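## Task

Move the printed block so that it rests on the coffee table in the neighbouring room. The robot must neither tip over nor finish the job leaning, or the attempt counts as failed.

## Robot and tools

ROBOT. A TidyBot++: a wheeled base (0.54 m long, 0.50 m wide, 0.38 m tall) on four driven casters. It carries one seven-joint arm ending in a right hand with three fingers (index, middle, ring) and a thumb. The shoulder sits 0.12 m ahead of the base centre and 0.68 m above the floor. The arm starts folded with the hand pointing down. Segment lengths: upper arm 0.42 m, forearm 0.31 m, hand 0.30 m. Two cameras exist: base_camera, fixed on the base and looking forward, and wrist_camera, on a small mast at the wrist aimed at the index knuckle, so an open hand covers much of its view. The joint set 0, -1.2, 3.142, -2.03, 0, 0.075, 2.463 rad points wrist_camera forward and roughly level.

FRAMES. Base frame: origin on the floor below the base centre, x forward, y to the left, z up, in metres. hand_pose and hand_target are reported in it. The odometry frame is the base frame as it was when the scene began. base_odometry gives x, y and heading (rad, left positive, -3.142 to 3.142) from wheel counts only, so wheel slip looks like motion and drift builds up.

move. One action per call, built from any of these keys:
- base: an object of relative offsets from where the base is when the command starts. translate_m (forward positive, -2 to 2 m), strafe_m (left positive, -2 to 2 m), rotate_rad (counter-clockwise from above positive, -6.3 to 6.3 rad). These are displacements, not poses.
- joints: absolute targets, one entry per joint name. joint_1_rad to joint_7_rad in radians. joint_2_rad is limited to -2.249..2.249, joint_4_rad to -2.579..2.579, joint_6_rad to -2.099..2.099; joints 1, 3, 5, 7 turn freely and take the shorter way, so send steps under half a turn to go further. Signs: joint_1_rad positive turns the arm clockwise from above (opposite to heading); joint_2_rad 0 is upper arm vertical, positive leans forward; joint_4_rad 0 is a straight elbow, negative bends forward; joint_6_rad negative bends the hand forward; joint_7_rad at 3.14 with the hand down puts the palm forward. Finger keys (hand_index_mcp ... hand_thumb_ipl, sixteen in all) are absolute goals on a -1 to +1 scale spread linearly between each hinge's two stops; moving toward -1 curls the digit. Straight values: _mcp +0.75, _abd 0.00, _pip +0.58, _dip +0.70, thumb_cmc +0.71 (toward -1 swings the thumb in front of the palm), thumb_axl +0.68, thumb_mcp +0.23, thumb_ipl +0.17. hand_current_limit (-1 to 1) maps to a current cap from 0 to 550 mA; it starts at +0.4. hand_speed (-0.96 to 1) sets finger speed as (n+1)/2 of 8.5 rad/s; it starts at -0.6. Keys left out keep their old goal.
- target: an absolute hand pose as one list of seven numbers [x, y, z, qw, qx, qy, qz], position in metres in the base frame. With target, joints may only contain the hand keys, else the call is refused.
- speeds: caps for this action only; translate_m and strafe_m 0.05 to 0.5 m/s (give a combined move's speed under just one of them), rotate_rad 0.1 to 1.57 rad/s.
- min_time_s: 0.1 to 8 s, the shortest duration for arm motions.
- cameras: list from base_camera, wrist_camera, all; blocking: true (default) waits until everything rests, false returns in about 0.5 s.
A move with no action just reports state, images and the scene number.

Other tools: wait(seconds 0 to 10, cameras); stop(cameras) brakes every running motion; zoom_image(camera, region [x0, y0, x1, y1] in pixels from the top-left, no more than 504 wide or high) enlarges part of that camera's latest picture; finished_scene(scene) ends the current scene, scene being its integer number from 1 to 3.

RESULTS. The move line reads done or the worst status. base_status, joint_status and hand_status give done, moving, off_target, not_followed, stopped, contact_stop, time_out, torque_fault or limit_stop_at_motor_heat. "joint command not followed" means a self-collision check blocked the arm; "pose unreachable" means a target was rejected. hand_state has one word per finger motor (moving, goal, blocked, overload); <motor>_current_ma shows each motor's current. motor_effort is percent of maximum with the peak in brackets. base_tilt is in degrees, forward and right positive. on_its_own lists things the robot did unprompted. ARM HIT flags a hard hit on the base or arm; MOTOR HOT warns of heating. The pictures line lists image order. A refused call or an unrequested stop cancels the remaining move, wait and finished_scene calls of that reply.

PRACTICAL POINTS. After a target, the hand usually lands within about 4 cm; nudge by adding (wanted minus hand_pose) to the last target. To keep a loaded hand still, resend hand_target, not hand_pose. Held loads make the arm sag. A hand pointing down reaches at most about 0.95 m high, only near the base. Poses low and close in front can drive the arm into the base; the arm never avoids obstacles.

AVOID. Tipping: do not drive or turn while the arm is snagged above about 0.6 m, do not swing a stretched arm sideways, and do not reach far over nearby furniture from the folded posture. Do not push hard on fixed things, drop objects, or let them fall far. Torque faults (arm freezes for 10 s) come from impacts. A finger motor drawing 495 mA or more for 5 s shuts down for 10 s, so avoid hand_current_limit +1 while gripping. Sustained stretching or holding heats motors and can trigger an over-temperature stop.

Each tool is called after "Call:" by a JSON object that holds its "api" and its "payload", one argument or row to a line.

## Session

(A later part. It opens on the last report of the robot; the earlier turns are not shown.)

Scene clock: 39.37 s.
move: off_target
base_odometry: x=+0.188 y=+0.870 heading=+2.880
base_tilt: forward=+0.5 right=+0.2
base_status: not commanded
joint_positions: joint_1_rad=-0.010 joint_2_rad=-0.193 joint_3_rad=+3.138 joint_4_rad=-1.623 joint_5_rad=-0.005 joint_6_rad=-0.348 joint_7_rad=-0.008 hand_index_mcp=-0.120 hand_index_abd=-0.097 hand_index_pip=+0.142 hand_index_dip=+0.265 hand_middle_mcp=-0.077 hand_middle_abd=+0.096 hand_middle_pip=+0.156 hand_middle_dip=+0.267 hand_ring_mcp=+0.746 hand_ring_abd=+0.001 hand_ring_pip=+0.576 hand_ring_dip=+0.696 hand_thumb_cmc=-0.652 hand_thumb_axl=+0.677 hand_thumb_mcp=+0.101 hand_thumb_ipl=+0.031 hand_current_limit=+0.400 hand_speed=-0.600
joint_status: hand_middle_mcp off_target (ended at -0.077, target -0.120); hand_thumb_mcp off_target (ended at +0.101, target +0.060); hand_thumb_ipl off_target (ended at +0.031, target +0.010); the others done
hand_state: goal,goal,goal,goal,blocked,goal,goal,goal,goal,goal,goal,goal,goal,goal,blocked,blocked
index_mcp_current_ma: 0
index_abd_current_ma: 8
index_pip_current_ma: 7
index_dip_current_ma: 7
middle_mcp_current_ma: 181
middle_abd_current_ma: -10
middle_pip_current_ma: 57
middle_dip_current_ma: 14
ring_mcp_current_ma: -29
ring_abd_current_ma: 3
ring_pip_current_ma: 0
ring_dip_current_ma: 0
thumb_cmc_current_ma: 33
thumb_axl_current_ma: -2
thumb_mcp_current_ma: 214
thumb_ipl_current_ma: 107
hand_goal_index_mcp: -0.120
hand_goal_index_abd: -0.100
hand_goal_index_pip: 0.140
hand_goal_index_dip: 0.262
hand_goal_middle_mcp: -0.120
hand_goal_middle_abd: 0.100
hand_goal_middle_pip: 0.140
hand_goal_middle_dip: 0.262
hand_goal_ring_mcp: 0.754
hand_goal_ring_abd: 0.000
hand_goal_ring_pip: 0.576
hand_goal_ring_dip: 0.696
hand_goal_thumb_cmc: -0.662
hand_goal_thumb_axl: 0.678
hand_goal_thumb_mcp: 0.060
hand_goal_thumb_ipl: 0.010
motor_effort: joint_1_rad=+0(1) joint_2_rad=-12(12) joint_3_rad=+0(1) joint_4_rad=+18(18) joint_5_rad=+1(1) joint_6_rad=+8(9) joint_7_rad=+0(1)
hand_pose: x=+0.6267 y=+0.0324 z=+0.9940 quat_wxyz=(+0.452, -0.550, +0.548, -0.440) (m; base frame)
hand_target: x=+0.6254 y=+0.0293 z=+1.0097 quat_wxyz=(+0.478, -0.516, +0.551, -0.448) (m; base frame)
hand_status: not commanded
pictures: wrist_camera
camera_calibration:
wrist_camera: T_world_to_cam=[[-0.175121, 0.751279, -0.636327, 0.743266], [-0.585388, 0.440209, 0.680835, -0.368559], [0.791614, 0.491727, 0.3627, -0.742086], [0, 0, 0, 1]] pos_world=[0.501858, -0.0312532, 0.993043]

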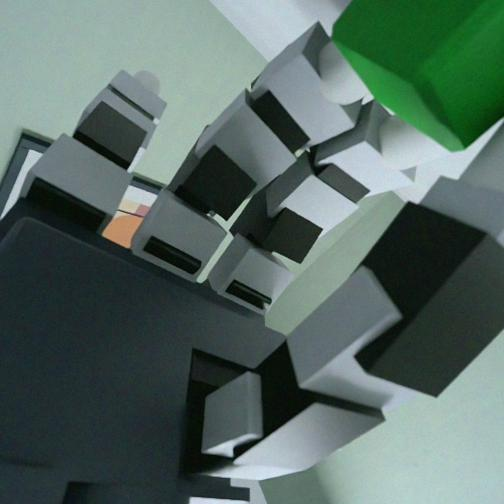

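Call:
{"api": "move", "payload": {
  "joints": {"hand_index_mcp": 0.0, "hand_middle_mcp": 0.0, "hand_thumb_mcp": 0.16, "hand_thumb_ipl": 0.11}
}}

Call:
{"api": "move", "payload": {
  "base": {"translate_m": 0.0, "strafe_m": -0.012},
  "speeds": {"strafe_m": 0.05}
}}

Call:
{"api": "move", "payload": {
  "joints": {"hand_index_mcp": -0.12, "hand_middle_mcp": -0.12, "hand_thumb_mcp": 0.06, "hand_thumb_ipl": 0.01},
  "cameras": ["wrist_camera"]
}}

Scene clock: 40.07 s.
move: done
base_odometry: x=+0.188 y=+0.870 heading=+2.880
base_tilt: forward=+0.5 right=+0.2
base_status: not commanded
joint_positions: joint_1_rad=-0.010 joint_2_rad=-0.193 joint_3_rad=+3.138 joint_4_rad=-1.623 joint_5_rad=-0.005 joint_6_rad=-0.348 joint_7_rad=-0.008 hand_index_mcp=-0.009 hand_index_abd=-0.097 hand_index_pip=+0.142 hand_index_dip=+0.265 hand_middle_mcp=-0.012 hand_middle_abd=+0.097 hand_middle_pip=+0.142 hand_middle_dip=+0.264 hand_ring_mcp=+0.746 hand_ring_abd=+0.001 hand_ring_pip=+0.576 hand_ring_dip=+0.696 hand_thumb_cmc=-0.658 hand_thumb_axl=+0.677 hand_thumb_mcp=+0.158 hand_thumb_ipl=+0.108 hand_current_limit=+0.400 hand_speed=-0.600
joint_status: all done
hand_state: goal,goal,goal,goal,goal,goal,goal,goal,goal,goal,goal,goal,goal,goal,goal,goal
index_mcp_current_ma: -30
index_abd_current_ma: 8
index_pip_current_ma: 7
index_dip_current_ma: 7
middle_mcp_current_ma: -44
middle_abd_current_ma: -9
middle_pip_current_ma: 7
middle_dip_current_ma: 6
ring_mcp_current_ma: -29
ring_abd_current_ma: 3
ring_pip_current_ma: 0
ring_dip_current_ma: 0
thumb_cmc_current_ma: 11
thumb_axl_current_ma: -2
thumb_mcp_current_ma: -9
thumb_ipl_current_ma: -6
hand_goal_index_mcp: 0.000
hand_goal_index_abd: -0.100
hand_goal_index_pip: 0.140
hand_goal_index_dip: 0.262
hand_goal_middle_mcp: 0.000
hand_goal_middle_abd: 0.100
hand_goal_middle_pip: 0.140
hand_goal_middle_dip: 0.262
hand_goal_ring_mcp: 0.754
hand_goal_ring_abd: 0.000
hand_goal_ring_pip: 0.576
hand_goal_ring_dip: 0.696
hand_goal_thumb_cmc: -0.662
hand_goal_thumb_axl: 0.678
hand_goal_thumb_mcp: 0.160
hand_goal_thumb_ipl: 0.110
motor_effort: joint_1_rad=+1(1) joint_2_rad=-12(12) joint_3_rad=+0(1) joint_4_rad=+18(18) joint_5_rad=+1(1) joint_6_rad=+8(9) joint_7_rad=+1(1)
hand_pose: x=+0.6267 y=+0.0324 z=+0.9940 quat_wxyz=(+0.452, -0.550, +0.548, -0.440) (m; base frame)
hand_target: x=+0.6254 y=+0.0293 z=+1.0097 quat_wxyz=(+0.478, -0.516, +0.551, -0.448) (m; base frame)
hand_status: not commanded
pictures: none

Scene clock: 40.73 s.
move: done
base_odometry: x=+0.191 y=+0.882 heading=+2.880
base_tilt: forward=+0.5 right=+0.2
base_status: done
joint_positions: joint_1_rad=-0.008 joint_2_rad=-0.194 joint_3_rad=+3.140 joint_4_rad=-1.623 joint_5_rad=-0.005 joint_6_rad=-0.348 joint_7_rad=-0.008 hand_index_mcp=-0.009 hand_index_abd=-0.097 hand_index_pip=+0.142 hand_index_dip=+0.265 hand_middle_mcp=-0.011 hand_middle_abd=+0.097 hand_middle_pip=+0.142 hand_middle_dip=+0.264 hand_ring_mcp=+0.746 hand_ring_abd=+0.001 hand_ring_pip=+0.576 hand_ring_dip=+0.696 hand_thumb_cmc=-0.659 hand_thumb_axl=+0.677 hand_thumb_mcp=+0.158 hand_thumb_ipl=+0.108 hand_current_limit=+0.400 hand_speed=-0.600
joint_status: not commanded
hand_state: goal,goal,goal,goal,goal,goal,goal,goal,goal,goal,goal,goal,goal,goal,goal,goal
index_mcp_current_ma: -29
index_abd_current_ma: 8
index_pip_current_ma: 7
index_dip_current_ma: 7
middle_mcp_current_ma: -39
middle_abd_current_ma: -7
middle_pip_current_ma: 7
middle_dip_current_ma: 6
ring_mcp_current_ma: -29
ring_abd_current_ma: 3
ring_pip_current_ma: 0
ring_dip_current_ma: 0
thumb_cmc_current_ma: 8
thumb_axl_current_ma: -2
thumb_mcp_current_ma: -9
thumb_ipl_current_ma: -6
hand_goal_index_mcp: 0.000
hand_goal_index_abd: -0.100
hand_goal_index_pip: 0.140
hand_goal_index_dip: 0.262
hand_goal_middle_mcp: 0.000
hand_goal_middle_abd: 0.100
hand_goal_middle_pip: 0.140
hand_goal_middle_dip: 0.262
hand_goal_ring_mcp: 0.754
hand_goal_ring_abd: 0.000
hand_goal_ring_pip: 0.576
hand_goal_ring_dip: 0.696
hand_goal_thumb_cmc: -0.662
hand_goal_thumb_axl: 0.678
hand_goal_thumb_mcp: 0.160
hand_goal_thumb_ipl: 0.110
motor_effort: joint_1_rad=+0(2) joint_2_rad=-12(13) joint_3_rad=+0(2) joint_4_rad=+18(18) joint_5_rad=+1(1) joint_6_rad=+8(9) joint_7_rad=+1(1)
hand_pose: x=+0.6266 y=+0.0305 z=+0.9943 quat_wxyz=(+0.451, -0.548, +0.549, -0.440) (m; base frame)
hand_target: x=+0.6254 y=+0.0293 z=+1.0097 quat_wxyz=(+0.478, -0.516, +0.551, -0.448) (m; base frame)
hand_status: not commanded
pictures: none

Scene clock: 41.33 s.
move: off_target
base_odometry: x=+0.191 y=+0.882 heading=+2.880
base_tilt: forward=+0.5 right=+0.2
base_status: not commanded
joint_positions: joint_1_rad=-0.008 joint_2_rad=-0.195 joint_3_rad=+3.140 joint_4_rad=-1.623 joint_5_rad=-0.005 joint_6_rad=-0.346 joint_7_rad=-0.008 hand_index_mcp=-0.120 hand_index_abd=-0.097 hand_index_pip=+0.142 hand_index_dip=+0.265 hand_middle_mcp=-0.075 hand_middle_abd=+0.094 hand_middle_pip=+0.158 hand_middle_dip=+0.267 hand_ring_mcp=+0.746 hand_ring_abd=+0.001 hand_ring_pip=+0.576 hand_ring_dip=+0.696 hand_thumb_cmc=-0.649 hand_thumb_axl=+0.679 hand_thumb_mcp=+0.102 hand_thumb_ipl=+0.033 hand_current_limit=+0.400 hand_speed=-0.600
joint_status: hand_middle_mcp off_target (ended at -0.075, target -0.120); hand_thumb_mcp off_target (ended at +0.102, target +0.060); hand_thumb_ipl off_target (ended at +0.033, target +0.010); the others done
hand_state: goal,goal,goal,goal,blocked,goal,goal,goal,goal,goal,goal,goal,goal,goal,blocked,blocked
index_mcp_current_ma: 0
index_abd_current_ma: 8
index_pip_current_ma: 7
index_dip_current_ma: 7
middle_mcp_current_ma: 191
middle_abd_current_ma: -16
middle_pip_current_ma: 62
middle_dip_current_ma: 16
ring_mcp_current_ma: -29
ring_abd_current_ma: 3
ring_pip_current_ma: 0
ring_dip_current_ma: 0
thumb_cmc_current_ma: 46
thumb_axl_current_ma: 3
thumb_mcp_current_ma: 220
thumb_ipl_current_ma: 117
hand_goal_index_mcp: -0.120
hand_goal_index_abd: -0.100
hand_goal_index_pip: 0.140
hand_goal_index_dip: 0.262
hand_goal_middle_mcp: -0.120
hand_goal_middle_abd: 0.100
hand_goal_middle_pip: 0.140
hand_goal_middle_dip: 0.262
hand_goal_ring_mcp: 0.754
hand_goal_ring_abd: 0.000
hand_goal_ring_pip: 0.576
hand_goal_ring_dip: 0.696
hand_goal_thumb_cmc: -0.662
hand_goal_thumb_axl: 0.678
hand_goal_thumb_mcp: 0.060
hand_goal_thumb_ipl: 0.010
motor_effort: joint_1_rad=+1(1) joint_2_rad=-12(12) joint_3_rad=+0(0) joint_4_rad=+17(18) joint_5_rad=+1(1) joint_6_rad=+8(9) joint_7_rad=-1(1)
hand_pose: x=+0.6265 y=+0.0305 z=+0.9951 quat_wxyz=(+0.452, -0.548, +0.549, -0.441) (m; base frame)
hand_target: x=+0.6254 y=+0.0293 z=+1.0097 quat_wxyz=(+0.478, -0.516, +0.551, -0.448) (m; base frame)
hand_status: not commanded
pictures: wrist_camera
camera_calibration:
wrist_camera: T_world_to_cam=[[-0.170455, 0.752312, -0.636373, 0.742501], [-0.58586, 0.441899, 0.679333, -0.366821], [0.792284, 0.488621, 0.365426, -0.744438], [0, 0, 0, 1]] pos_world=[0.501463, -0.0327462, 0.993738]

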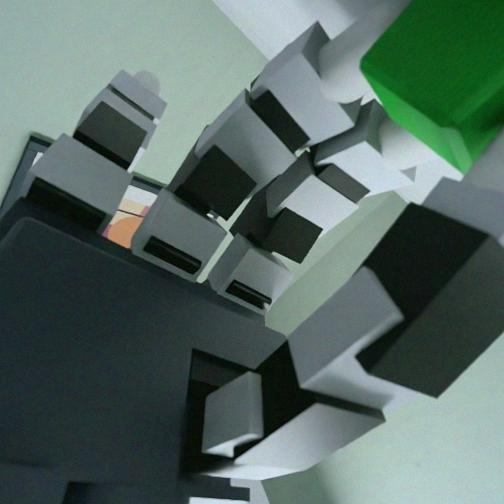

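Call:
{"api": "zoom_image", "payload": {
  "camera": "wrist_camera",
  "region": [304, 0, 504, 200]
}}

Scaled by 2.520 from the camera's 504x504 image, which has a finer 720x720 frame.

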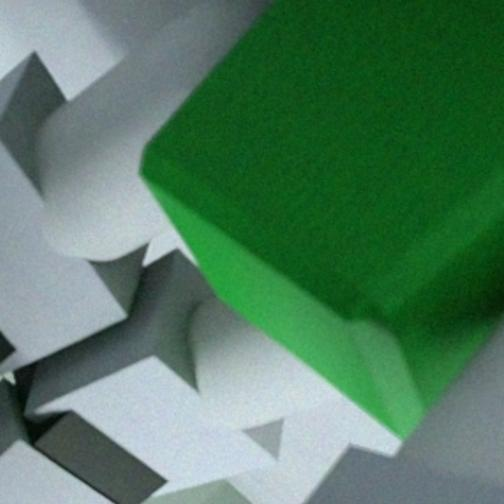

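Call:
{"api": "move", "payload": {
  "joints": {"hand_index_mcp": 0.1, "hand_middle_mcp": 0.1, "hand_thumb_mcp": 0.22, "hand_thumb_ipl": 0.165}
}}

Call:
{"api": "move", "payload": {
  "base": {"translate_m": 0.004, "strafe_m": 0.006},
  "speeds": {"strafe_m": 0.05},
  "cameras": ["wrist_camera"]
}}

Call:
{"api": "zoom_image", "payload": {
  "camera": "wrist_camera",
  "region": [304, 0, 504, 200]
}}

Scene clock: 43.07 s.
move: done
base_odometry: x=+0.191 y=+0.882 heading=+2.880
base_tilt: forward=+0.5 right=+0.2
base_status: not commanded
joint_positions: joint_1_rad=-0.008 joint_2_rad=-0.195 joint_3_rad=+3.140 joint_4_rad=-1.624 joint_5_rad=-0.005 joint_6_rad=-0.346 joint_7_rad=-0.008 hand_index_mcp=+0.090 hand_index_abd=-0.097 hand_index_pip=+0.142 hand_index_dip=+0.265 hand_middle_mcp=+0.088 hand_middle_abd=+0.096 hand_middle_pip=+0.143 hand_middle_dip=+0.265 hand_ring_mcp=+0.746 hand_ring_abd=+0.001 hand_ring_pip=+0.576 hand_ring_dip=+0.696 hand_thumb_cmc=-0.658 hand_thumb_axl=+0.679 hand_thumb_mcp=+0.216 hand_thumb_ipl=+0.164 hand_current_limit=+0.400 hand_speed=-0.600
joint_status: all done
hand_state: goal,goal,goal,goal,goal,goal,goal,goal,goal,goal,goal,goal,goal,goal,goal,goal
index_mcp_current_ma: -37
index_abd_current_ma: 8
index_pip_current_ma: 7
index_dip_current_ma: 7
middle_mcp_current_ma: -44
middle_abd_current_ma: -9
middle_pip_current_ma: 8
middle_dip_current_ma: 8
ring_mcp_current_ma: -29
ring_abd_current_ma: 3
ring_pip_current_ma: 0
ring_dip_current_ma: 0
thumb_cmc_current_ma: 11
thumb_axl_current_ma: 3
thumb_mcp_current_ma: -14
thumb_ipl_current_ma: -8
hand_goal_index_mcp: 0.100
hand_goal_index_abd: -0.100
hand_goal_index_pip: 0.140
hand_goal_index_dip: 0.262
hand_goal_middle_mcp: 0.100
hand_goal_middle_abd: 0.100
hand_goal_middle_pip: 0.140
hand_goal_middle_dip: 0.262
hand_goal_ring_mcp: 0.754
hand_goal_ring_abd: 0.000
hand_goal_ring_pip: 0.576
hand_goal_ring_dip: 0.696
hand_goal_thumb_cmc: -0.662
hand_goal_thumb_axl: 0.678
hand_goal_thumb_mcp: 0.220
hand_goal_thumb_ipl: 0.166
motor_effort: joint_1_rad=+0(1) joint_2_rad=-12(12) joint_3_rad=+0(1) joint_4_rad=+18(18) joint_5_rad=+1(1) joint_6_rad=+9(9) joint_7_rad=+1(1)
hand_pose: x=+0.6265 y=+0.0305 z=+0.9950 quat_wxyz=(+0.452, -0.548, +0.549, -0.441) (m; base frame)
hand_target: x=+0.6254 y=+0.0293 z=+1.0097 quat_wxyz=(+0.478, -0.516, +0.551, -0.448) (m; base frame)
hand_status: not commanded
pictures: none

Scene clock: 43.70 s.
move: done
base_odometry: x=+0.186 y=+0.877 heading=+2.880
base_tilt: forward=+0.5 right=+0.2
base_status: done
joint_positions: joint_1_rad=-0.007 joint_2_rad=-0.198 joint_3_rad=+3.140 joint_4_rad=-1.624 joint_5_rad=-0.005 joint_6_rad=-0.346 joint_7_rad=-0.008 hand_index_mcp=+0.090 hand_index_abd=-0.097 hand_index_pip=+0.142 hand_index_dip=+0.265 hand_middle_mcp=+0.088 hand_middle_abd=+0.097 hand_middle_pip=+0.143 hand_middle_dip=+0.265 hand_ring_mcp=+0.746 hand_ring_abd=+0.001 hand_ring_pip=+0.576 hand_ring_dip=+0.696 hand_thumb_cmc=-0.659 hand_thumb_axl=+0.679 hand_thumb_mcp=+0.217 hand_thumb_ipl=+0.164 hand_current_limit=+0.400 hand_speed=-0.600
joint_status: not commanded
hand_state: goal,goal,goal,goal,goal,goal,goal,goal,goal,goal,goal,goal,goal,goal,goal,goal
index_mcp_current_ma: -37
index_abd_current_ma: 7
index_pip_current_ma: 7
index_dip_current_ma: 7
middle_mcp_current_ma: -44
middle_abd_current_ma: -8
middle_pip_current_ma: 8
middle_dip_current_ma: 8
ring_mcp_current_ma: -29
ring_abd_current_ma: 3
ring_pip_current_ma: 0
ring_dip_current_ma: 0
thumb_cmc_current_ma: 8
thumb_axl_current_ma: 3
thumb_mcp_current_ma: -14
thumb_ipl_current_ma: -8
hand_goal_index_mcp: 0.100
hand_goal_index_abd: -0.100
hand_goal_index_pip: 0.140
hand_goal_index_dip: 0.262
hand_goal_middle_mcp: 0.100
hand_goal_middle_abd: 0.100
hand_goal_middle_pip: 0.140
hand_goal_middle_dip: 0.262
hand_goal_ring_mcp: 0.754
hand_goal_ring_abd: 0.000
hand_goal_ring_pip: 0.576
hand_goal_ring_dip: 0.696
hand_goal_thumb_cmc: -0.662
hand_goal_thumb_axl: 0.678
hand_goal_thumb_mcp: 0.220
hand_goal_thumb_ipl: 0.166
motor_effort: joint_1_rad=+0(2) joint_2_rad=-12(14) joint_3_rad=+0(2) joint_4_rad=+18(18) joint_5_rad=+1(1) joint_6_rad=+9(9) joint_7_rad=+0(1)
hand_pose: x=+0.6254 y=+0.0303 z=+0.9967 quat_wxyz=(+0.453, -0.547, +0.548, -0.442) (m; base frame)
hand_target: x=+0.6254 y=+0.0293 z=+1.0097 quat_wxyz=(+0.478, -0.516, +0.551, -0.448) (m; base frame)
hand_status: not commanded
pictures: wrist_camera
camera_calibration:
wrist_camera: T_world_to_cam=[[-0.168099, 0.752419, -0.636874, 0.74247], [-0.587884, 0.442086, 0.67746, -0.365351], [0.791287, 0.488288, 0.368021, -0.746049], [0, 0, 0, 1]] pos_world=[0.500364, -0.0328455, 0.994932]

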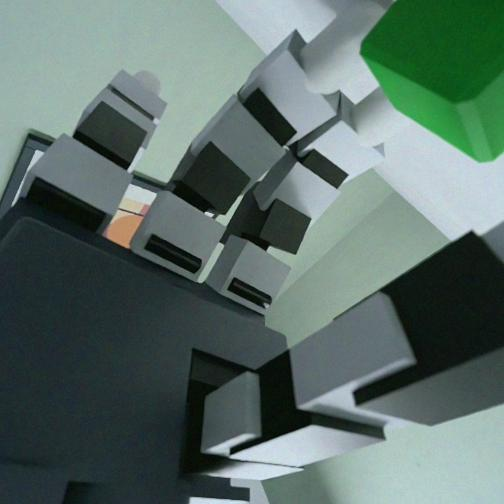

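Scaled by 2.520 from the camera's 504x504 image, which has a finer 720x720 frame.

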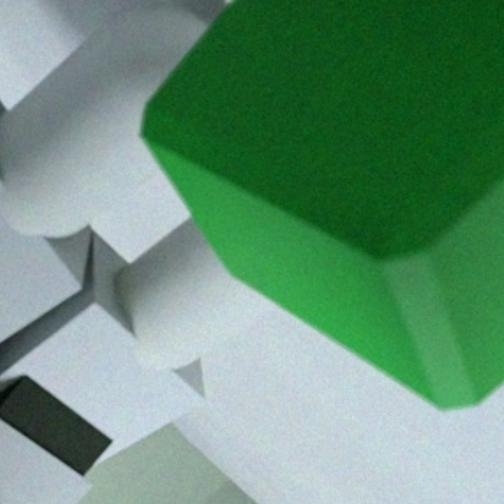

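Call:
{"api": "move", "payload": {
  "base": {"translate_m": 0.0, "strafe_m": -0.006},
  "speeds": {"strafe_m": 0.05}
}}

Call:
{"api": "move", "payload": {
  "joints": {"hand_index_mcp": -0.14, "hand_middle_mcp": -0.14},
  "cameras": ["wrist_camera"]
}}

Call:
{"api": "zoom_image", "payload": {
  "camera": "wrist_camera",
  "region": [304, 0, 504, 200]
}}

Scene clock: 45.57 s.
move: done
base_odometry: x=+0.187 y=+0.883 heading=+2.880
base_tilt: forward=+0.5 right=+0.2
base_status: done
joint_positions: joint_1_rad=-0.007 joint_2_rad=-0.198 joint_3_rad=+3.141 joint_4_rad=-1.624 joint_5_rad=-0.005 joint_6_rad=-0.346 joint_7_rad=-0.008 hand_index_mcp=+0.090 hand_index_abd=-0.097 hand_index_pip=+0.142 hand_index_dip=+0.265 hand_middle_mcp=+0.088 hand_middle_abd=+0.097 hand_middle_pip=+0.143 hand_middle_dip=+0.265 hand_ring_mcp=+0.746 hand_ring_abd=+0.001 hand_ring_pip=+0.576 hand_ring_dip=+0.696 hand_thumb_cmc=-0.660 hand_thumb_axl=+0.679 hand_thumb_mcp=+0.217 hand_thumb_ipl=+0.164 hand_current_limit=+0.400 hand_speed=-0.600
joint_status: not commanded
hand_state: goal,goal,goal,goal,goal,goal,goal,goal,goal,goal,goal,goal,goal,goal,goal,goal
index_mcp_current_ma: -37
index_abd_current_ma: 7
index_pip_current_ma: 7
index_dip_current_ma: 7
middle_mcp_current_ma: -44
middle_abd_current_ma: -7
middle_pip_current_ma: 8
middle_dip_current_ma: 8
ring_mcp_current_ma: -29
ring_abd_current_ma: 3
ring_pip_current_ma: 0
ring_dip_current_ma: 0
thumb_cmc_current_ma: 7
thumb_axl_current_ma: 3
thumb_mcp_current_ma: -14
thumb_ipl_current_ma: -8
hand_goal_index_mcp: 0.100
hand_goal_index_abd: -0.100
hand_goal_index_pip: 0.140
hand_goal_index_dip: 0.262
hand_goal_middle_mcp: 0.100
hand_goal_middle_abd: 0.100
hand_goal_middle_pip: 0.140
hand_goal_middle_dip: 0.262
hand_goal_ring_mcp: 0.754
hand_goal_ring_abd: 0.000
hand_goal_ring_pip: 0.576
hand_goal_ring_dip: 0.696
hand_goal_thumb_cmc: -0.662
hand_goal_thumb_axl: 0.678
hand_goal_thumb_mcp: 0.220
hand_goal_thumb_ipl: 0.166
motor_effort: joint_1_rad=+0(2) joint_2_rad=-12(13) joint_3_rad=+0(2) joint_4_rad=+18(18) joint_5_rad=+1(1) joint_6_rad=+9(10) joint_7_rad=+0(1)
hand_pose: x=+0.6254 y=+0.0295 z=+0.9968 quat_wxyz=(+0.452, -0.546, +0.549, -0.442) (m; base frame)
hand_target: x=+0.6254 y=+0.0293 z=+1.0097 quat_wxyz=(+0.478, -0.516, +0.551, -0.448) (m; base frame)
hand_status: not commanded
pictures: none

Scene clock: 46.20 s.
move: done
base_odometry: x=+0.187 y=+0.883 heading=+2.880
base_tilt: forward=+0.5 right=+0.2
base_status: not commanded
joint_positions: joint_1_rad=-0.007 joint_2_rad=-0.198 joint_3_rad=+3.141 joint_4_rad=-1.624 joint_5_rad=-0.005 joint_6_rad=-0.346 joint_7_rad=-0.008 hand_index_mcp=-0.140 hand_index_abd=-0.097 hand_index_pip=+0.142 hand_index_dip=+0.265 hand_middle_mcp=-0.140 hand_middle_abd=+0.097 hand_middle_pip=+0.143 hand_middle_dip=+0.265 hand_ring_mcp=+0.746 hand_ring_abd=+0.001 hand_ring_pip=+0.576 hand_ring_dip=+0.696 hand_thumb_cmc=-0.660 hand_thumb_axl=+0.679 hand_thumb_mcp=+0.217 hand_thumb_ipl=+0.164 hand_current_limit=+0.400 hand_speed=-0.600
joint_status: all done
hand_state: goal,goal,goal,goal,goal,goal,goal,goal,goal,goal,goal,goal,goal,goal,goal,goal
index_mcp_current_ma: 0
index_abd_current_ma: 7
index_pip_current_ma: 7
index_dip_current_ma: 7
middle_mcp_current_ma: 0
middle_abd_current_ma: -7
middle_pip_current_ma: 8
middle_dip_current_ma: 8
ring_mcp_current_ma: -29
ring_abd_current_ma: 3
ring_pip_current_ma: 0
ring_dip_current_ma: 0
thumb_cmc_current_ma: 7
thumb_axl_current_ma: 3
thumb_mcp_current_ma: -14
thumb_ipl_current_ma: -8
hand_goal_index_mcp: -0.140
hand_goal_index_abd: -0.100
hand_goal_index_pip: 0.140
hand_goal_index_dip: 0.262
hand_goal_middle_mcp: -0.140
hand_goal_middle_abd: 0.100
hand_goal_middle_pip: 0.140
hand_goal_middle_dip: 0.262
hand_goal_ring_mcp: 0.754
hand_goal_ring_abd: 0.000
hand_goal_ring_pip: 0.576
hand_goal_ring_dip: 0.696
hand_goal_thumb_cmc: -0.662
hand_goal_thumb_axl: 0.678
hand_goal_thumb_mcp: 0.220
hand_goal_thumb_ipl: 0.166
motor_effort: joint_1_rad=+0(1) joint_2_rad=-12(12) joint_3_rad=+0(1) joint_4_rad=+18(18) joint_5_rad=+1(1) joint_6_rad=+9(9) joint_7_rad=+1(1)
hand_pose: x=+0.6254 y=+0.0295 z=+0.9968 quat_wxyz=(+0.452, -0.546, +0.549, -0.442) (m; base frame)
hand_target: x=+0.6254 y=+0.0293 z=+1.0097 quat_wxyz=(+0.478, -0.516, +0.551, -0.448) (m; base frame)
hand_status: not commanded
pictures: wrist_camera
camera_calibration:
wrist_camera: T_world_to_cam=[[-0.166784, 0.752827, -0.636737, 0.742198], [-0.587302, 0.442872, 0.677451, -0.365356], [0.791997, 0.486945, 0.368273, -0.746283], [0, 0, 0, 1]] pos_world=[0.500266, -0.0335424, 0.994932]

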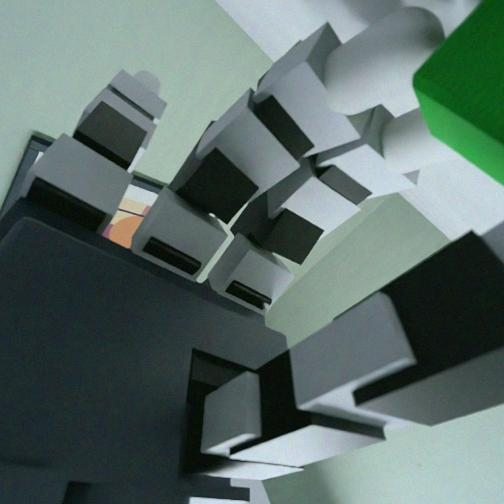

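Scaled by 2.520 from the camera's 504x504 image, which has a finer 720x720 frame.

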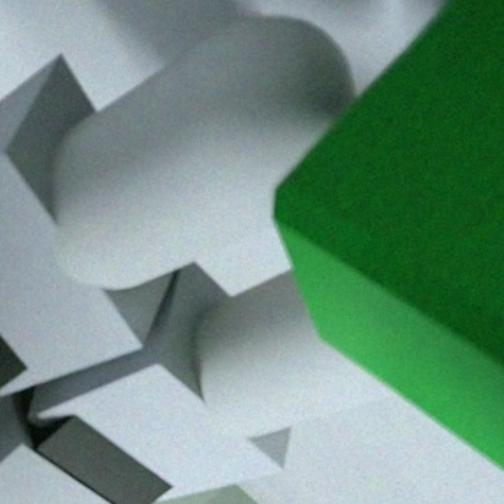

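Call:
{"api": "move", "payload": {
  "joints": {"hand_thumb_mcp": 0.08, "hand_thumb_ipl": 0.03},
  "cameras": ["wrist_camera"]
}}

Call:
{"api": "zoom_image", "payload": {
  "camera": "wrist_camera",
  "region": [304, 0, 504, 200]
}}

Scene clock: 47.30 s.
move: off_target
base_odometry: x=+0.187 y=+0.883 heading=+2.880
base_tilt: forward=+0.4 right=+0.2
base_status: not commanded
joint_positions: joint_1_rad=-0.007 joint_2_rad=-0.200 joint_3_rad=+3.141 joint_4_rad=-1.624 joint_5_rad=-0.005 joint_6_rad=-0.344 joint_7_rad=-0.008 hand_index_mcp=-0.140 hand_index_abd=-0.097 hand_index_pip=+0.142 hand_index_dip=+0.265 hand_middle_mcp=-0.112 hand_middle_abd=+0.097 hand_middle_pip=+0.154 hand_middle_dip=+0.265 hand_ring_mcp=+0.746 hand_ring_abd=+0.001 hand_ring_pip=+0.576 hand_ring_dip=+0.696 hand_thumb_cmc=-0.653 hand_thumb_axl=+0.679 hand_thumb_mcp=+0.138 hand_thumb_ipl=+0.055 hand_current_limit=+0.400 hand_speed=-0.600
joint_status: hand_thumb_mcp off_target (ended at +0.138, target +0.080); hand_thumb_ipl off_target (ended at +0.055, target +0.030)
hand_state: goal,goal,goal,goal,blocked,goal,goal,goal,goal,goal,goal,goal,goal,goal,blocked,blocked
index_mcp_current_ma: 0
index_abd_current_ma: 7
index_pip_current_ma: 7
index_dip_current_ma: 7
middle_mcp_current_ma: 112
middle_abd_current_ma: -7
middle_pip_current_ma: 46
middle_dip_current_ma: 8
ring_mcp_current_ma: -29
ring_abd_current_ma: 3
ring_pip_current_ma: 0
ring_dip_current_ma: 0
thumb_cmc_current_ma: 29
thumb_axl_current_ma: 3
thumb_mcp_current_ma: 314
thumb_ipl_current_ma: 130
hand_goal_index_mcp: -0.140
hand_goal_index_abd: -0.100
hand_goal_index_pip: 0.140
hand_goal_index_dip: 0.262
hand_goal_middle_mcp: -0.140
hand_goal_middle_abd: 0.100
hand_goal_middle_pip: 0.140
hand_goal_middle_dip: 0.262
hand_goal_ring_mcp: 0.754
hand_goal_ring_abd: 0.000
hand_goal_ring_pip: 0.576
hand_goal_ring_dip: 0.696
hand_goal_thumb_cmc: -0.662
hand_goal_thumb_axl: 0.678
hand_goal_thumb_mcp: 0.080
hand_goal_thumb_ipl: 0.030
motor_effort: joint_1_rad=+0(1) joint_2_rad=-11(12) joint_3_rad=+0(1) joint_4_rad=+17(18) joint_5_rad=+1(1) joint_6_rad=+8(9) joint_7_rad=+1(1)
hand_pose: x=+0.6254 y=+0.0295 z=+0.9981 quat_wxyz=(+0.453, -0.546, +0.548, -0.443) (m; base frame)
hand_target: x=+0.6254 y=+0.0293 z=+1.0097 quat_wxyz=(+0.478, -0.516, +0.551, -0.448) (m; base frame)
hand_status: not commanded
pictures: wrist_camera
camera_calibration:
wrist_camera: T_world_to_cam=[[-0.16444, 0.752839, -0.637333, 0.742171], [-0.589785, 0.442863, 0.675297, -0.362633], [0.790641, 0.486935, 0.371189, -0.748757], [0, 0, 0, 1]] pos_world=[0.500166, -0.0335424, 0.995825]

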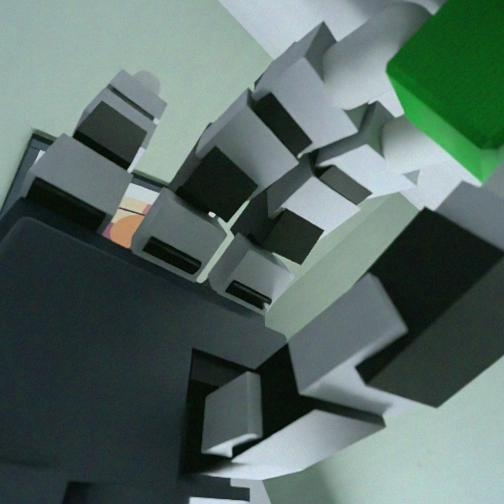

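Scaled by 2.520 from the camera's 504x504 image, which has a finer 720x720 frame.

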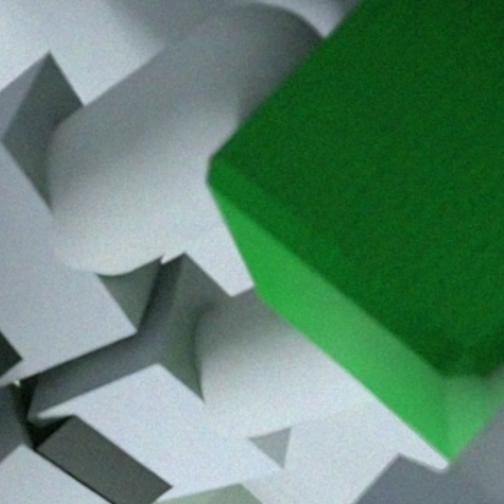

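Call:
{"api": "move", "payload": {
  "joints": {"hand_index_mcp": 0.15, "hand_middle_mcp": 0.15, "hand_thumb_mcp": 0.225, "hand_thumb_ipl": 0.168}
}}

Call:
{"api": "move", "payload": {
  "joints": {"joint_1_rad": 0, "joint_2_rad": -0.1, "joint_3_rad": 3.142, "joint_4_rad": -1.15, "joint_5_rad": 0, "joint_6_rad": -0.8, "joint_7_rad": -0.065},
  "min_time_s": 1.2
}}

Call:
{"api": "move", "payload": {
  "joints": {"joint_1_rad": -0.45, "joint_2_rad": -1.0, "joint_3_rad": 3.142, "joint_4_rad": -1.83, "joint_5_rad": 0, "joint_6_rad": -0.6, "joint_7_rad": 2.463},
  "cameras": ["wrist_camera"]
}}

Scene clock: 48.57 s.
move: done
base_odometry: x=+0.187 y=+0.883 heading=+2.880
base_tilt: forward=+0.4 right=+0.2
base_status: not commanded
joint_positions: joint_1_rad=-0.007 joint_2_rad=-0.200 joint_3_rad=+3.141 joint_4_rad=-1.624 joint_5_rad=-0.005 joint_6_rad=-0.344 joint_7_rad=-0.008 hand_index_mcp=+0.138 hand_index_abd=-0.097 hand_index_pip=+0.142 hand_index_dip=+0.265 hand_middle_mcp=+0.136 hand_middle_abd=+0.097 hand_middle_pip=+0.143 hand_middle_dip=+0.265 hand_ring_mcp=+0.746 hand_ring_abd=+0.001 hand_ring_pip=+0.576 hand_ring_dip=+0.696 hand_thumb_cmc=-0.658 hand_thumb_axl=+0.679 hand_thumb_mcp=+0.223 hand_thumb_ipl=+0.166 hand_current_limit=+0.400 hand_speed=-0.600
joint_status: all done
hand_state: goal,goal,goal,goal,goal,goal,goal,goal,goal,goal,goal,goal,goal,goal,goal,goal
index_mcp_current_ma: -42
index_abd_current_ma: 7
index_pip_current_ma: 7
index_dip_current_ma: 7
middle_mcp_current_ma: -50
middle_abd_current_ma: -7
middle_pip_current_ma: 7
middle_dip_current_ma: 8
ring_mcp_current_ma: -29
ring_abd_current_ma: 3
ring_pip_current_ma: 0
ring_dip_current_ma: 0
thumb_cmc_current_ma: 11
thumb_axl_current_ma: 3
thumb_mcp_current_ma: -13
thumb_ipl_current_ma: -8
hand_goal_index_mcp: 0.150
hand_goal_index_abd: -0.100
hand_goal_index_pip: 0.140
hand_goal_index_dip: 0.262
hand_goal_middle_mcp: 0.150
hand_goal_middle_abd: 0.100
hand_goal_middle_pip: 0.140
hand_goal_middle_dip: 0.262
hand_goal_ring_mcp: 0.754
hand_goal_ring_abd: 0.000
hand_goal_ring_pip: 0.576
hand_goal_ring_dip: 0.696
hand_goal_thumb_cmc: -0.662
hand_goal_thumb_axl: 0.678
hand_goal_thumb_mcp: 0.226
hand_goal_thumb_ipl: 0.168
motor_effort: joint_1_rad=+1(1) joint_2_rad=-12(12) joint_3_rad=+0(1) joint_4_rad=+18(18) joint_5_rad=+1(1) joint_6_rad=+8(9) joint_7_rad=+0(1)
hand_pose: x=+0.6253 y=+0.0295 z=+0.9977 quat_wxyz=(+0.453, -0.546, +0.548, -0.443) (m; base frame)
hand_target: x=+0.6254 y=+0.0293 z=+1.0097 quat_wxyz=(+0.478, -0.516, +0.551, -0.448) (m; base frame)
hand_status: not commanded
pictures: none

Scene clock: 50.60 s.
move: done
base_odometry: x=+0.187 y=+0.883 heading=+2.880
base_tilt: forward=+0.5 right=+0.2
base_status: not commanded
joint_positions: joint_1_rad=-0.007 joint_2_rad=-0.116 joint_3_rad=+3.141 joint_4_rad=-1.194 joint_5_rad=-0.005 joint_6_rad=-0.718 joint_7_rad=-0.008 hand_index_mcp=+0.138 hand_index_abd=-0.097 hand_index_pip=+0.142 hand_index_dip=+0.265 hand_middle_mcp=+0.136 hand_middle_abd=+0.097 hand_middle_pip=+0.143 hand_middle_dip=+0.265 hand_ring_mcp=+0.746 hand_ring_abd=+0.001 hand_ring_pip=+0.576 hand_ring_dip=+0.696 hand_thumb_cmc=-0.658 hand_thumb_axl=+0.679 hand_thumb_mcp=+0.223 hand_thumb_ipl=+0.166 hand_current_limit=+0.400 hand_speed=-0.600
joint_status: all done
hand_state: goal,goal,goal,goal,goal,goal,goal,goal,goal,goal,goal,goal,goal,goal,goal,goal
index_mcp_current_ma: -42
index_abd_current_ma: 7
index_pip_current_ma: 7
index_dip_current_ma: 7
middle_mcp_current_ma: -50
middle_abd_current_ma: -7
middle_pip_current_ma: 7
middle_dip_current_ma: 8
ring_mcp_current_ma: -29
ring_abd_current_ma: 3
ring_pip_current_ma: 0
ring_dip_current_ma: 0
thumb_cmc_current_ma: 11
thumb_axl_current_ma: 3
thumb_mcp_current_ma: -13
thumb_ipl_current_ma: -8
hand_goal_index_mcp: 0.150
hand_goal_index_abd: -0.100
hand_goal_index_pip: 0.140
hand_goal_index_dip: 0.262
hand_goal_middle_mcp: 0.150
hand_goal_middle_abd: 0.100
hand_goal_middle_pip: 0.140
hand_goal_middle_dip: 0.262
hand_goal_ring_mcp: 0.754
hand_goal_ring_abd: 0.000
hand_goal_ring_pip: 0.576
hand_goal_ring_dip: 0.696
hand_goal_thumb_cmc: -0.662
hand_goal_thumb_axl: 0.678
hand_goal_thumb_mcp: 0.226
hand_goal_thumb_ipl: 0.168
motor_effort: joint_1_rad=+0(2) joint_2_rad=-13(13) joint_3_rad=+1(1) joint_4_rad=+16(19) joint_5_rad=+1(2) joint_6_rad=+8(9) joint_7_rad=+0(1)
hand_pose: x=+0.6220 y=+0.0299 z=+1.0986 quat_wxyz=(+0.446, -0.553, +0.554, -0.435) (m; base frame)
hand_target: x=+0.6165 y=+0.0293 z=+1.0937 quat_wxyz=(+0.439, -0.546, +0.583, -0.412) (m; base frame)
hand_status: not commanded
pictures: none

Scene clock: 53.83 s.
move: done
base_odometry: x=+0.187 y=+0.883 heading=+2.880
base_tilt: forward=+0.4 right=+0.2
base_status: not commanded
joint_positions: joint_1_rad=-0.436 joint_2_rad=-0.994 joint_3_rad=+3.141 joint_4_rad=-1.798 joint_5_rad=-0.005 joint_6_rad=-0.673 joint_7_rad=+2.402 hand_index_mcp=+0.152 hand_index_abd=-0.097 hand_index_pip=+0.142 hand_index_dip=+0.265 hand_middle_mcp=+0.152 hand_middle_abd=+0.101 hand_middle_pip=+0.143 hand_middle_dip=+0.264 hand_ring_mcp=+0.759 hand_ring_abd=+0.001 hand_ring_pip=+0.576 hand_ring_dip=+0.696 hand_thumb_cmc=-0.655 hand_thumb_axl=+0.679 hand_thumb_mcp=+0.224 hand_thumb_ipl=+0.166 hand_current_limit=+0.400 hand_speed=-0.600
joint_status: all done
hand_state: goal,goal,goal,goal,goal,goal,goal,goal,goal,goal,goal,goal,goal,goal,goal,goal
index_mcp_current_ma: 4
index_abd_current_ma: 7
index_pip_current_ma: 7
index_dip_current_ma: 7
middle_mcp_current_ma: 5
middle_abd_current_ma: 2
middle_pip_current_ma: 7
middle_dip_current_ma: 7
ring_mcp_current_ma: 16
ring_abd_current_ma: 3
ring_pip_current_ma: 0
ring_dip_current_ma: 0
thumb_cmc_current_ma: 23
thumb_axl_current_ma: 3
thumb_mcp_current_ma: -6
thumb_ipl_current_ma: -6
hand_goal_index_mcp: 0.150
hand_goal_index_abd: -0.100
hand_goal_index_pip: 0.140
hand_goal_index_dip: 0.262
hand_goal_middle_mcp: 0.150
hand_goal_middle_abd: 0.100
hand_goal_middle_pip: 0.140
hand_goal_middle_dip: 0.262
hand_goal_ring_mcp: 0.754
hand_goal_ring_abd: 0.000
hand_goal_ring_pip: 0.576
hand_goal_ring_dip: 0.696
hand_goal_thumb_cmc: -0.662
hand_goal_thumb_axl: 0.678
hand_goal_thumb_mcp: 0.226
hand_goal_thumb_ipl: 0.168
motor_effort: joint_1_rad=+0(2) joint_2_rad=+11(15) joint_3_rad=+0(2) joint_4_rad=+14(18) joint_5_rad=+1(2) joint_6_rad=+10(10) joint_7_rad=+1(2)
hand_pose: x=+0.3030 y=+0.0069 z=+1.2046 quat_wxyz=(-0.143, -0.542, -0.399, -0.726) (m; base frame)
hand_target: x=+0.3017 y=+0.0106 z=+1.2150 quat_wxyz=(-0.166, -0.514, -0.408, -0.737) (m; base frame)
hand_status: not commanded
pictures: wrist_camera
camera_calibration:
wrist_camera: T_world_to_cam=[[0.399956, -0.916388, -0.0163478, -0.0698199], [-0.589711, -0.243642, -0.769987, 1.0634], [0.701624, 0.317602, -0.63785, 0.68407], [0, 0, 0, 1]] pos_world=[0.175065, -0.022154, 1.254]

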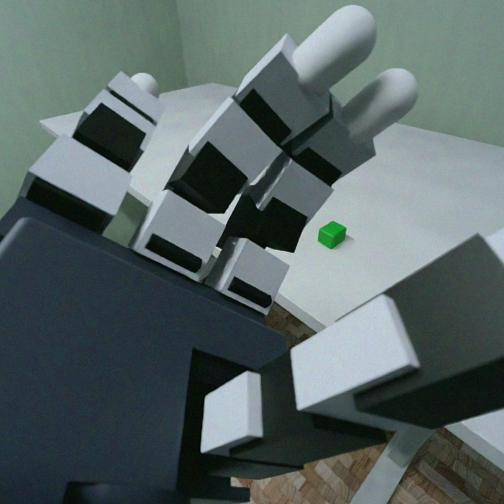

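Call:
{"api": "zoom_image", "payload": {
  "camera": "wrist_camera",
  "region": [308, 210, 358, 260]
}}

Scaled by 10.080 from the camera's 504x504 image, which has a finer 720x720 frame.

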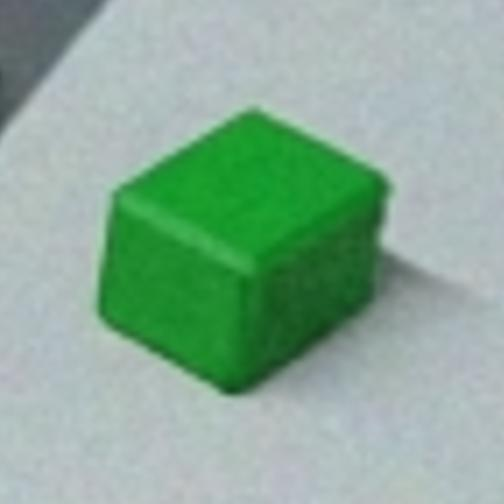

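Call:
{"api": "move", "payload": {
  "base": {"translate_m": 0.0474, "strafe_m": 0.2438, "rotate_rad": -0.468},
  "speeds": {"strafe_m": 0.3},
  "joints": {"hand_middle_mcp": 0.479, "hand_thumb_cmc": -0.565},
  "cameras": ["wrist_camera"]
}}

Call:
{"api": "zoom_image", "payload": {
  "camera": "wrist_camera",
  "region": [294, 190, 374, 270]
}}

Scene clock: 56.47 s.
move: done
base_odometry: x=+0.078 y=+0.660 heading=+2.411
base_tilt: forward=+0.5 right=+0.3
base_status: done
joint_positions: joint_1_rad=-0.444 joint_2_rad=-0.995 joint_3_rad=+3.141 joint_4_rad=-1.799 joint_5_rad=-0.005 joint_6_rad=-0.672 joint_7_rad=+2.405 hand_index_mcp=+0.152 hand_index_abd=-0.097 hand_index_pip=+0.142 hand_index_dip=+0.265 hand_middle_mcp=+0.485 hand_middle_abd=+0.101 hand_middle_pip=+0.142 hand_middle_dip=+0.264 hand_ring_mcp=+0.760 hand_ring_abd=+0.001 hand_ring_pip=+0.576 hand_ring_dip=+0.696 hand_thumb_cmc=-0.559 hand_thumb_axl=+0.679 hand_thumb_mcp=+0.224 hand_thumb_ipl=+0.166 hand_current_limit=+0.400 hand_speed=-0.600
joint_status: all done
hand_state: goal,goal,goal,goal,goal,goal,goal,goal,goal,goal,goal,goal,goal,goal,goal,goal
index_mcp_current_ma: 7
index_abd_current_ma: 7
index_pip_current_ma: 6
index_dip_current_ma: 7
middle_mcp_current_ma: 16
middle_abd_current_ma: 2
middle_pip_current_ma: 7
middle_dip_current_ma: 7
ring_mcp_current_ma: 19
ring_abd_current_ma: 3
ring_pip_current_ma: 0
ring_dip_current_ma: 0
thumb_cmc_current_ma: 15
thumb_axl_current_ma: 3
thumb_mcp_current_ma: -6
thumb_ipl_current_ma: -6
hand_goal_index_mcp: 0.150
hand_goal_index_abd: -0.100
hand_goal_index_pip: 0.140
hand_goal_index_dip: 0.262
hand_goal_middle_mcp: 0.480
hand_goal_middle_abd: 0.100
hand_goal_middle_pip: 0.140
hand_goal_middle_dip: 0.262
hand_goal_ring_mcp: 0.754
hand_goal_ring_abd: 0.000
hand_goal_ring_pip: 0.576
hand_goal_ring_dip: 0.696
hand_goal_thumb_cmc: -0.564
hand_goal_thumb_axl: 0.678
hand_goal_thumb_mcp: 0.226
hand_goal_thumb_ipl: 0.168
motor_effort: joint_1_rad=+0(2) joint_2_rad=+11(14) joint_3_rad=+0(2) joint_4_rad=+14(14) joint_5_rad=+1(1) joint_6_rad=+8(10) joint_7_rad=+0(1)
hand_pose: x=+0.3027 y=+0.0084 z=+1.2046 quat_wxyz=(-0.141, -0.540, -0.402, -0.726) (m; base frame)
hand_target: x=+0.3017 y=+0.0106 z=+1.2150 quat_wxyz=(-0.166, -0.514, -0.408, -0.737) (m; base frame)
hand_status: not commanded
pictures: wrist_camera
camera_calibration:
wrist_camera: T_world_to_cam=[[0.406638, -0.913488, -0.0136319, -0.0735768], [-0.586542, -0.2496, -0.770499, 1.06343], [0.700439, 0.321309, -0.637296, 0.683406], [0, 0, 0, 1]] pos_world=[0.174982, -0.0213639, 1.2539]

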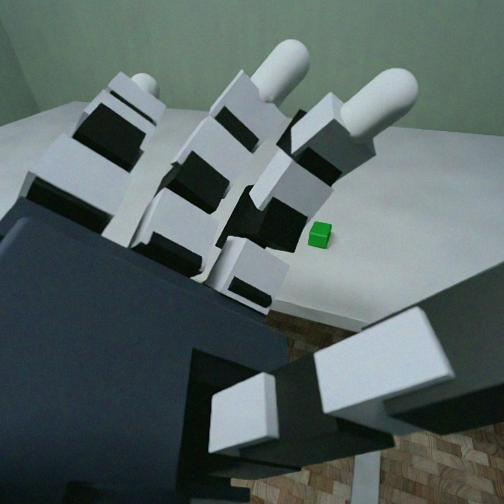

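Scaled by 6.300 from the camera's 504x504 image, which has a finer 720x720 frame.

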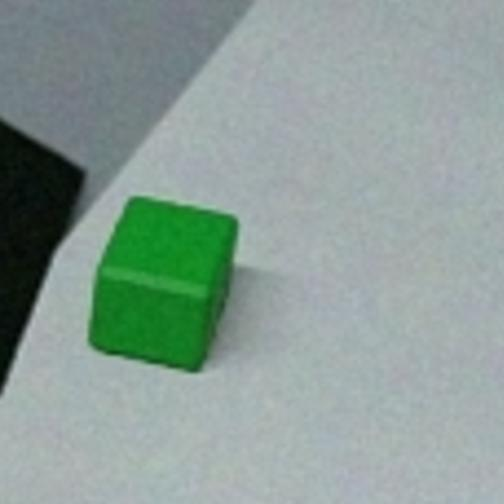

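Call:
{"api": "move", "payload": {
  "joints": {"joint_1_rad": 0, "joint_2_rad": -0.093, "joint_3_rad": 3.142, "joint_4_rad": -1.07, "joint_5_rad": 0, "joint_6_rad": -0.844, "joint_7_rad": -0.065},
  "min_time_s": 2
}}

Call:
{"api": "move", "payload": {
  "joints": {"joint_1_rad": 0, "joint_2_rad": -0.21, "joint_3_rad": 3.142, "joint_4_rad": -1.555, "joint_5_rad": 0, "joint_6_rad": -0.36, "joint_7_rad": -0.065},
  "min_time_s": 1.5
}}

Call:
{"api": "move", "payload": {
  "joints": {"joint_1_rad": 0, "joint_2_rad": -0.22, "joint_3_rad": 3.142, "joint_4_rad": -1.656, "joint_5_rad": 0, "joint_6_rad": -0.276, "joint_7_rad": -0.065},
  "min_time_s": 1.2,
  "cameras": ["wrist_camera"]
}}

Call:
{"api": "zoom_image", "payload": {
  "camera": "wrist_camera",
  "region": [304, 0, 504, 200]
}}

Scene clock: 60.03 s.
move: done
base_odometry: x=+0.078 y=+0.660 heading=+2.411
base_tilt: forward=+0.4 right=+0.2
base_status: not commanded
joint_positions: joint_1_rad=-0.014 joint_2_rad=-0.094 joint_3_rad=+3.141 joint_4_rad=-1.114 joint_5_rad=-0.005 joint_6_rad=-0.763 joint_7_rad=-0.005 hand_index_mcp=+0.147 hand_index_abd=-0.097 hand_index_pip=+0.142 hand_index_dip=+0.265 hand_middle_mcp=+0.474 hand_middle_abd=+0.101 hand_middle_pip=+0.142 hand_middle_dip=+0.264 hand_ring_mcp=+0.746 hand_ring_abd=+0.001 hand_ring_pip=+0.576 hand_ring_dip=+0.696 hand_thumb_cmc=-0.562 hand_thumb_axl=+0.679 hand_thumb_mcp=+0.224 hand_thumb_ipl=+0.166 hand_current_limit=+0.400 hand_speed=-0.600
joint_status: all done
hand_state: goal,goal,goal,goal,goal,goal,goal,goal,goal,goal,goal,goal,goal,goal,goal,goal
index_mcp_current_ma: -8
index_abd_current_ma: 7
index_pip_current_ma: 6
index_dip_current_ma: 7
middle_mcp_current_ma: -21
middle_abd_current_ma: 2
middle_pip_current_ma: 4
middle_dip_current_ma: 7
ring_mcp_current_ma: -27
ring_abd_current_ma: 3
ring_pip_current_ma: 0
ring_dip_current_ma: 0
thumb_cmc_current_ma: 6
thumb_axl_current_ma: 3
thumb_mcp_current_ma: -6
thumb_ipl_current_ma: -6
hand_goal_index_mcp: 0.150
hand_goal_index_abd: -0.100
hand_goal_index_pip: 0.140
hand_goal_index_dip: 0.262
hand_goal_middle_mcp: 0.480
hand_goal_middle_abd: 0.100
hand_goal_middle_pip: 0.140
hand_goal_middle_dip: 0.262
hand_goal_ring_mcp: 0.754
hand_goal_ring_abd: 0.000
hand_goal_ring_pip: 0.576
hand_goal_ring_dip: 0.696
hand_goal_thumb_cmc: -0.564
hand_goal_thumb_axl: 0.678
hand_goal_thumb_mcp: 0.226
hand_goal_thumb_ipl: 0.168
motor_effort: joint_1_rad=+0(2) joint_2_rad=-13(15) joint_3_rad=+0(2) joint_4_rad=+16(17) joint_5_rad=+0(2) joint_6_rad=+8(10) joint_7_rad=+0(2)
hand_pose: x=+0.6236 y=+0.0334 z=+1.1190 quat_wxyz=(+0.451, -0.553, +0.548, -0.438) (m; base frame)
hand_target: x=+0.6119 y=+0.0293 z=+1.1212 quat_wxyz=(+0.447, -0.540, +0.576, -0.419) (m; base frame)
hand_status: not commanded
pictures: none

Scene clock: 62.13 s.
move: done
base_odometry: x=+0.078 y=+0.660 heading=+2.411
base_tilt: forward=+0.5 right=+0.2
base_status: not commanded
joint_positions: joint_1_rad=-0.014 joint_2_rad=-0.182 joint_3_rad=+3.141 joint_4_rad=-1.523 joint_5_rad=-0.005 joint_6_rad=-0.434 joint_7_rad=-0.007 hand_index_mcp=+0.147 hand_index_abd=-0.097 hand_index_pip=+0.142 hand_index_dip=+0.265 hand_middle_mcp=+0.474 hand_middle_abd=+0.101 hand_middle_pip=+0.142 hand_middle_dip=+0.264 hand_ring_mcp=+0.746 hand_ring_abd=+0.001 hand_ring_pip=+0.576 hand_ring_dip=+0.696 hand_thumb_cmc=-0.562 hand_thumb_axl=+0.679 hand_thumb_mcp=+0.224 hand_thumb_ipl=+0.166 hand_current_limit=+0.400 hand_speed=-0.600
joint_status: all done
hand_state: goal,goal,goal,goal,goal,goal,goal,goal,goal,goal,goal,goal,goal,goal,goal,goal
index_mcp_current_ma: -8
index_abd_current_ma: 7
index_pip_current_ma: 6
index_dip_current_ma: 7
middle_mcp_current_ma: -21
middle_abd_current_ma: 2
middle_pip_current_ma: 4
middle_dip_current_ma: 7
ring_mcp_current_ma: -27
ring_abd_current_ma: 3
ring_pip_current_ma: 0
ring_dip_current_ma: 0
thumb_cmc_current_ma: 6
thumb_axl_current_ma: 3
thumb_mcp_current_ma: -6
thumb_ipl_current_ma: -6
hand_goal_index_mcp: 0.150
hand_goal_index_abd: -0.100
hand_goal_index_pip: 0.140
hand_goal_index_dip: 0.262
hand_goal_middle_mcp: 0.480
hand_goal_middle_abd: 0.100
hand_goal_middle_pip: 0.140
hand_goal_middle_dip: 0.262
hand_goal_ring_mcp: 0.754
hand_goal_ring_abd: 0.000
hand_goal_ring_pip: 0.576
hand_goal_ring_dip: 0.696
hand_goal_thumb_cmc: -0.564
hand_goal_thumb_axl: 0.678
hand_goal_thumb_mcp: 0.226
hand_goal_thumb_ipl: 0.168
motor_effort: joint_1_rad=+0(1) joint_2_rad=-12(14) joint_3_rad=+0(1) joint_4_rad=+18(18) joint_5_rad=+1(1) joint_6_rad=+9(9) joint_7_rad=-1(1)
hand_pose: x=+0.6265 y=+0.0333 z=+1.0227 quat_wxyz=(+0.453, -0.550, +0.547, -0.440) (m; base frame)
hand_target: x=+0.6253 y=+0.0293 z=+1.0408 quat_wxyz=(+0.480, -0.515, +0.550, -0.450) (m; base frame)
hand_status: not commanded
pictures: none

Scene clock: 63.63 s.
move: done
base_odometry: x=+0.078 y=+0.660 heading=+2.411
base_tilt: forward=+0.5 right=+0.2
base_status: not commanded
joint_positions: joint_1_rad=-0.014 joint_2_rad=-0.192 joint_3_rad=+3.141 joint_4_rad=-1.624 joint_5_rad=-0.005 joint_6_rad=-0.349 joint_7_rad=-0.008 hand_index_mcp=+0.147 hand_index_abd=-0.097 hand_index_pip=+0.141 hand_index_dip=+0.263 hand_middle_mcp=+0.473 hand_middle_abd=+0.101 hand_middle_pip=+0.142 hand_middle_dip=+0.264 hand_ring_mcp=+0.746 hand_ring_abd=+0.001 hand_ring_pip=+0.576 hand_ring_dip=+0.696 hand_thumb_cmc=-0.562 hand_thumb_axl=+0.679 hand_thumb_mcp=+0.224 hand_thumb_ipl=+0.166 hand_current_limit=+0.400 hand_speed=-0.600
joint_status: all done
hand_state: goal,goal,goal,goal,goal,goal,goal,goal,goal,goal,goal,goal,goal,goal,goal,goal
index_mcp_current_ma: -8
index_abd_current_ma: 6
index_pip_current_ma: 2
index_dip_current_ma: 1
middle_mcp_current_ma: -22
middle_abd_current_ma: 2
middle_pip_current_ma: 4
middle_dip_current_ma: 7
ring_mcp_current_ma: -28
ring_abd_current_ma: 3
ring_pip_current_ma: 0
ring_dip_current_ma: 0
thumb_cmc_current_ma: 6
thumb_axl_current_ma: 3
thumb_mcp_current_ma: -6
thumb_ipl_current_ma: -6
hand_goal_index_mcp: 0.150
hand_goal_index_abd: -0.100
hand_goal_index_pip: 0.140
hand_goal_index_dip: 0.262
hand_goal_middle_mcp: 0.480
hand_goal_middle_abd: 0.100
hand_goal_middle_pip: 0.140
hand_goal_middle_dip: 0.262
hand_goal_ring_mcp: 0.754
hand_goal_ring_abd: 0.000
hand_goal_ring_pip: 0.576
hand_goal_ring_dip: 0.696
hand_goal_thumb_cmc: -0.564
hand_goal_thumb_axl: 0.678
hand_goal_thumb_mcp: 0.226
hand_goal_thumb_ipl: 0.168
motor_effort: joint_1_rad=+0(2) joint_2_rad=-12(13) joint_3_rad=-1(2) joint_4_rad=+18(19) joint_5_rad=+0(2) joint_6_rad=+8(10) joint_7_rad=+0(2)
hand_pose: x=+0.6267 y=+0.0333 z=+0.9930 quat_wxyz=(+0.452, -0.551, +0.548, -0.438) (m; base frame)
hand_target: x=+0.6254 y=+0.0293 z=+1.0097 quat_wxyz=(+0.478, -0.516, +0.551, -0.448) (m; base frame)
hand_status: not commanded
pictures: wrist_camera
camera_calibration:
wrist_camera: T_world_to_cam=[[-0.178025, 0.75116, -0.635662, 0.743141], [-0.584707, 0.438825, 0.682313, -0.370016], [0.79147, 0.493145, 0.361086, -0.74053], [0, 0, 0, 1]] pos_world=[0.502055, -0.030657, 0.992248]

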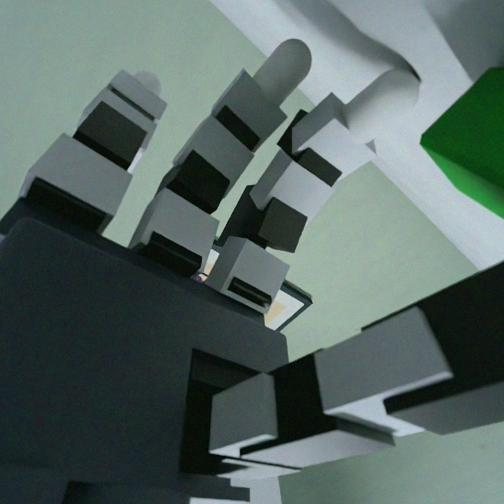

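Scaled by 2.520 from the camera's 504x504 image, which has a finer 720x720 frame.

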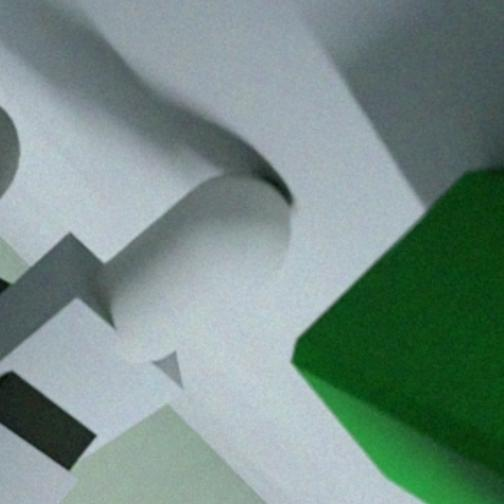

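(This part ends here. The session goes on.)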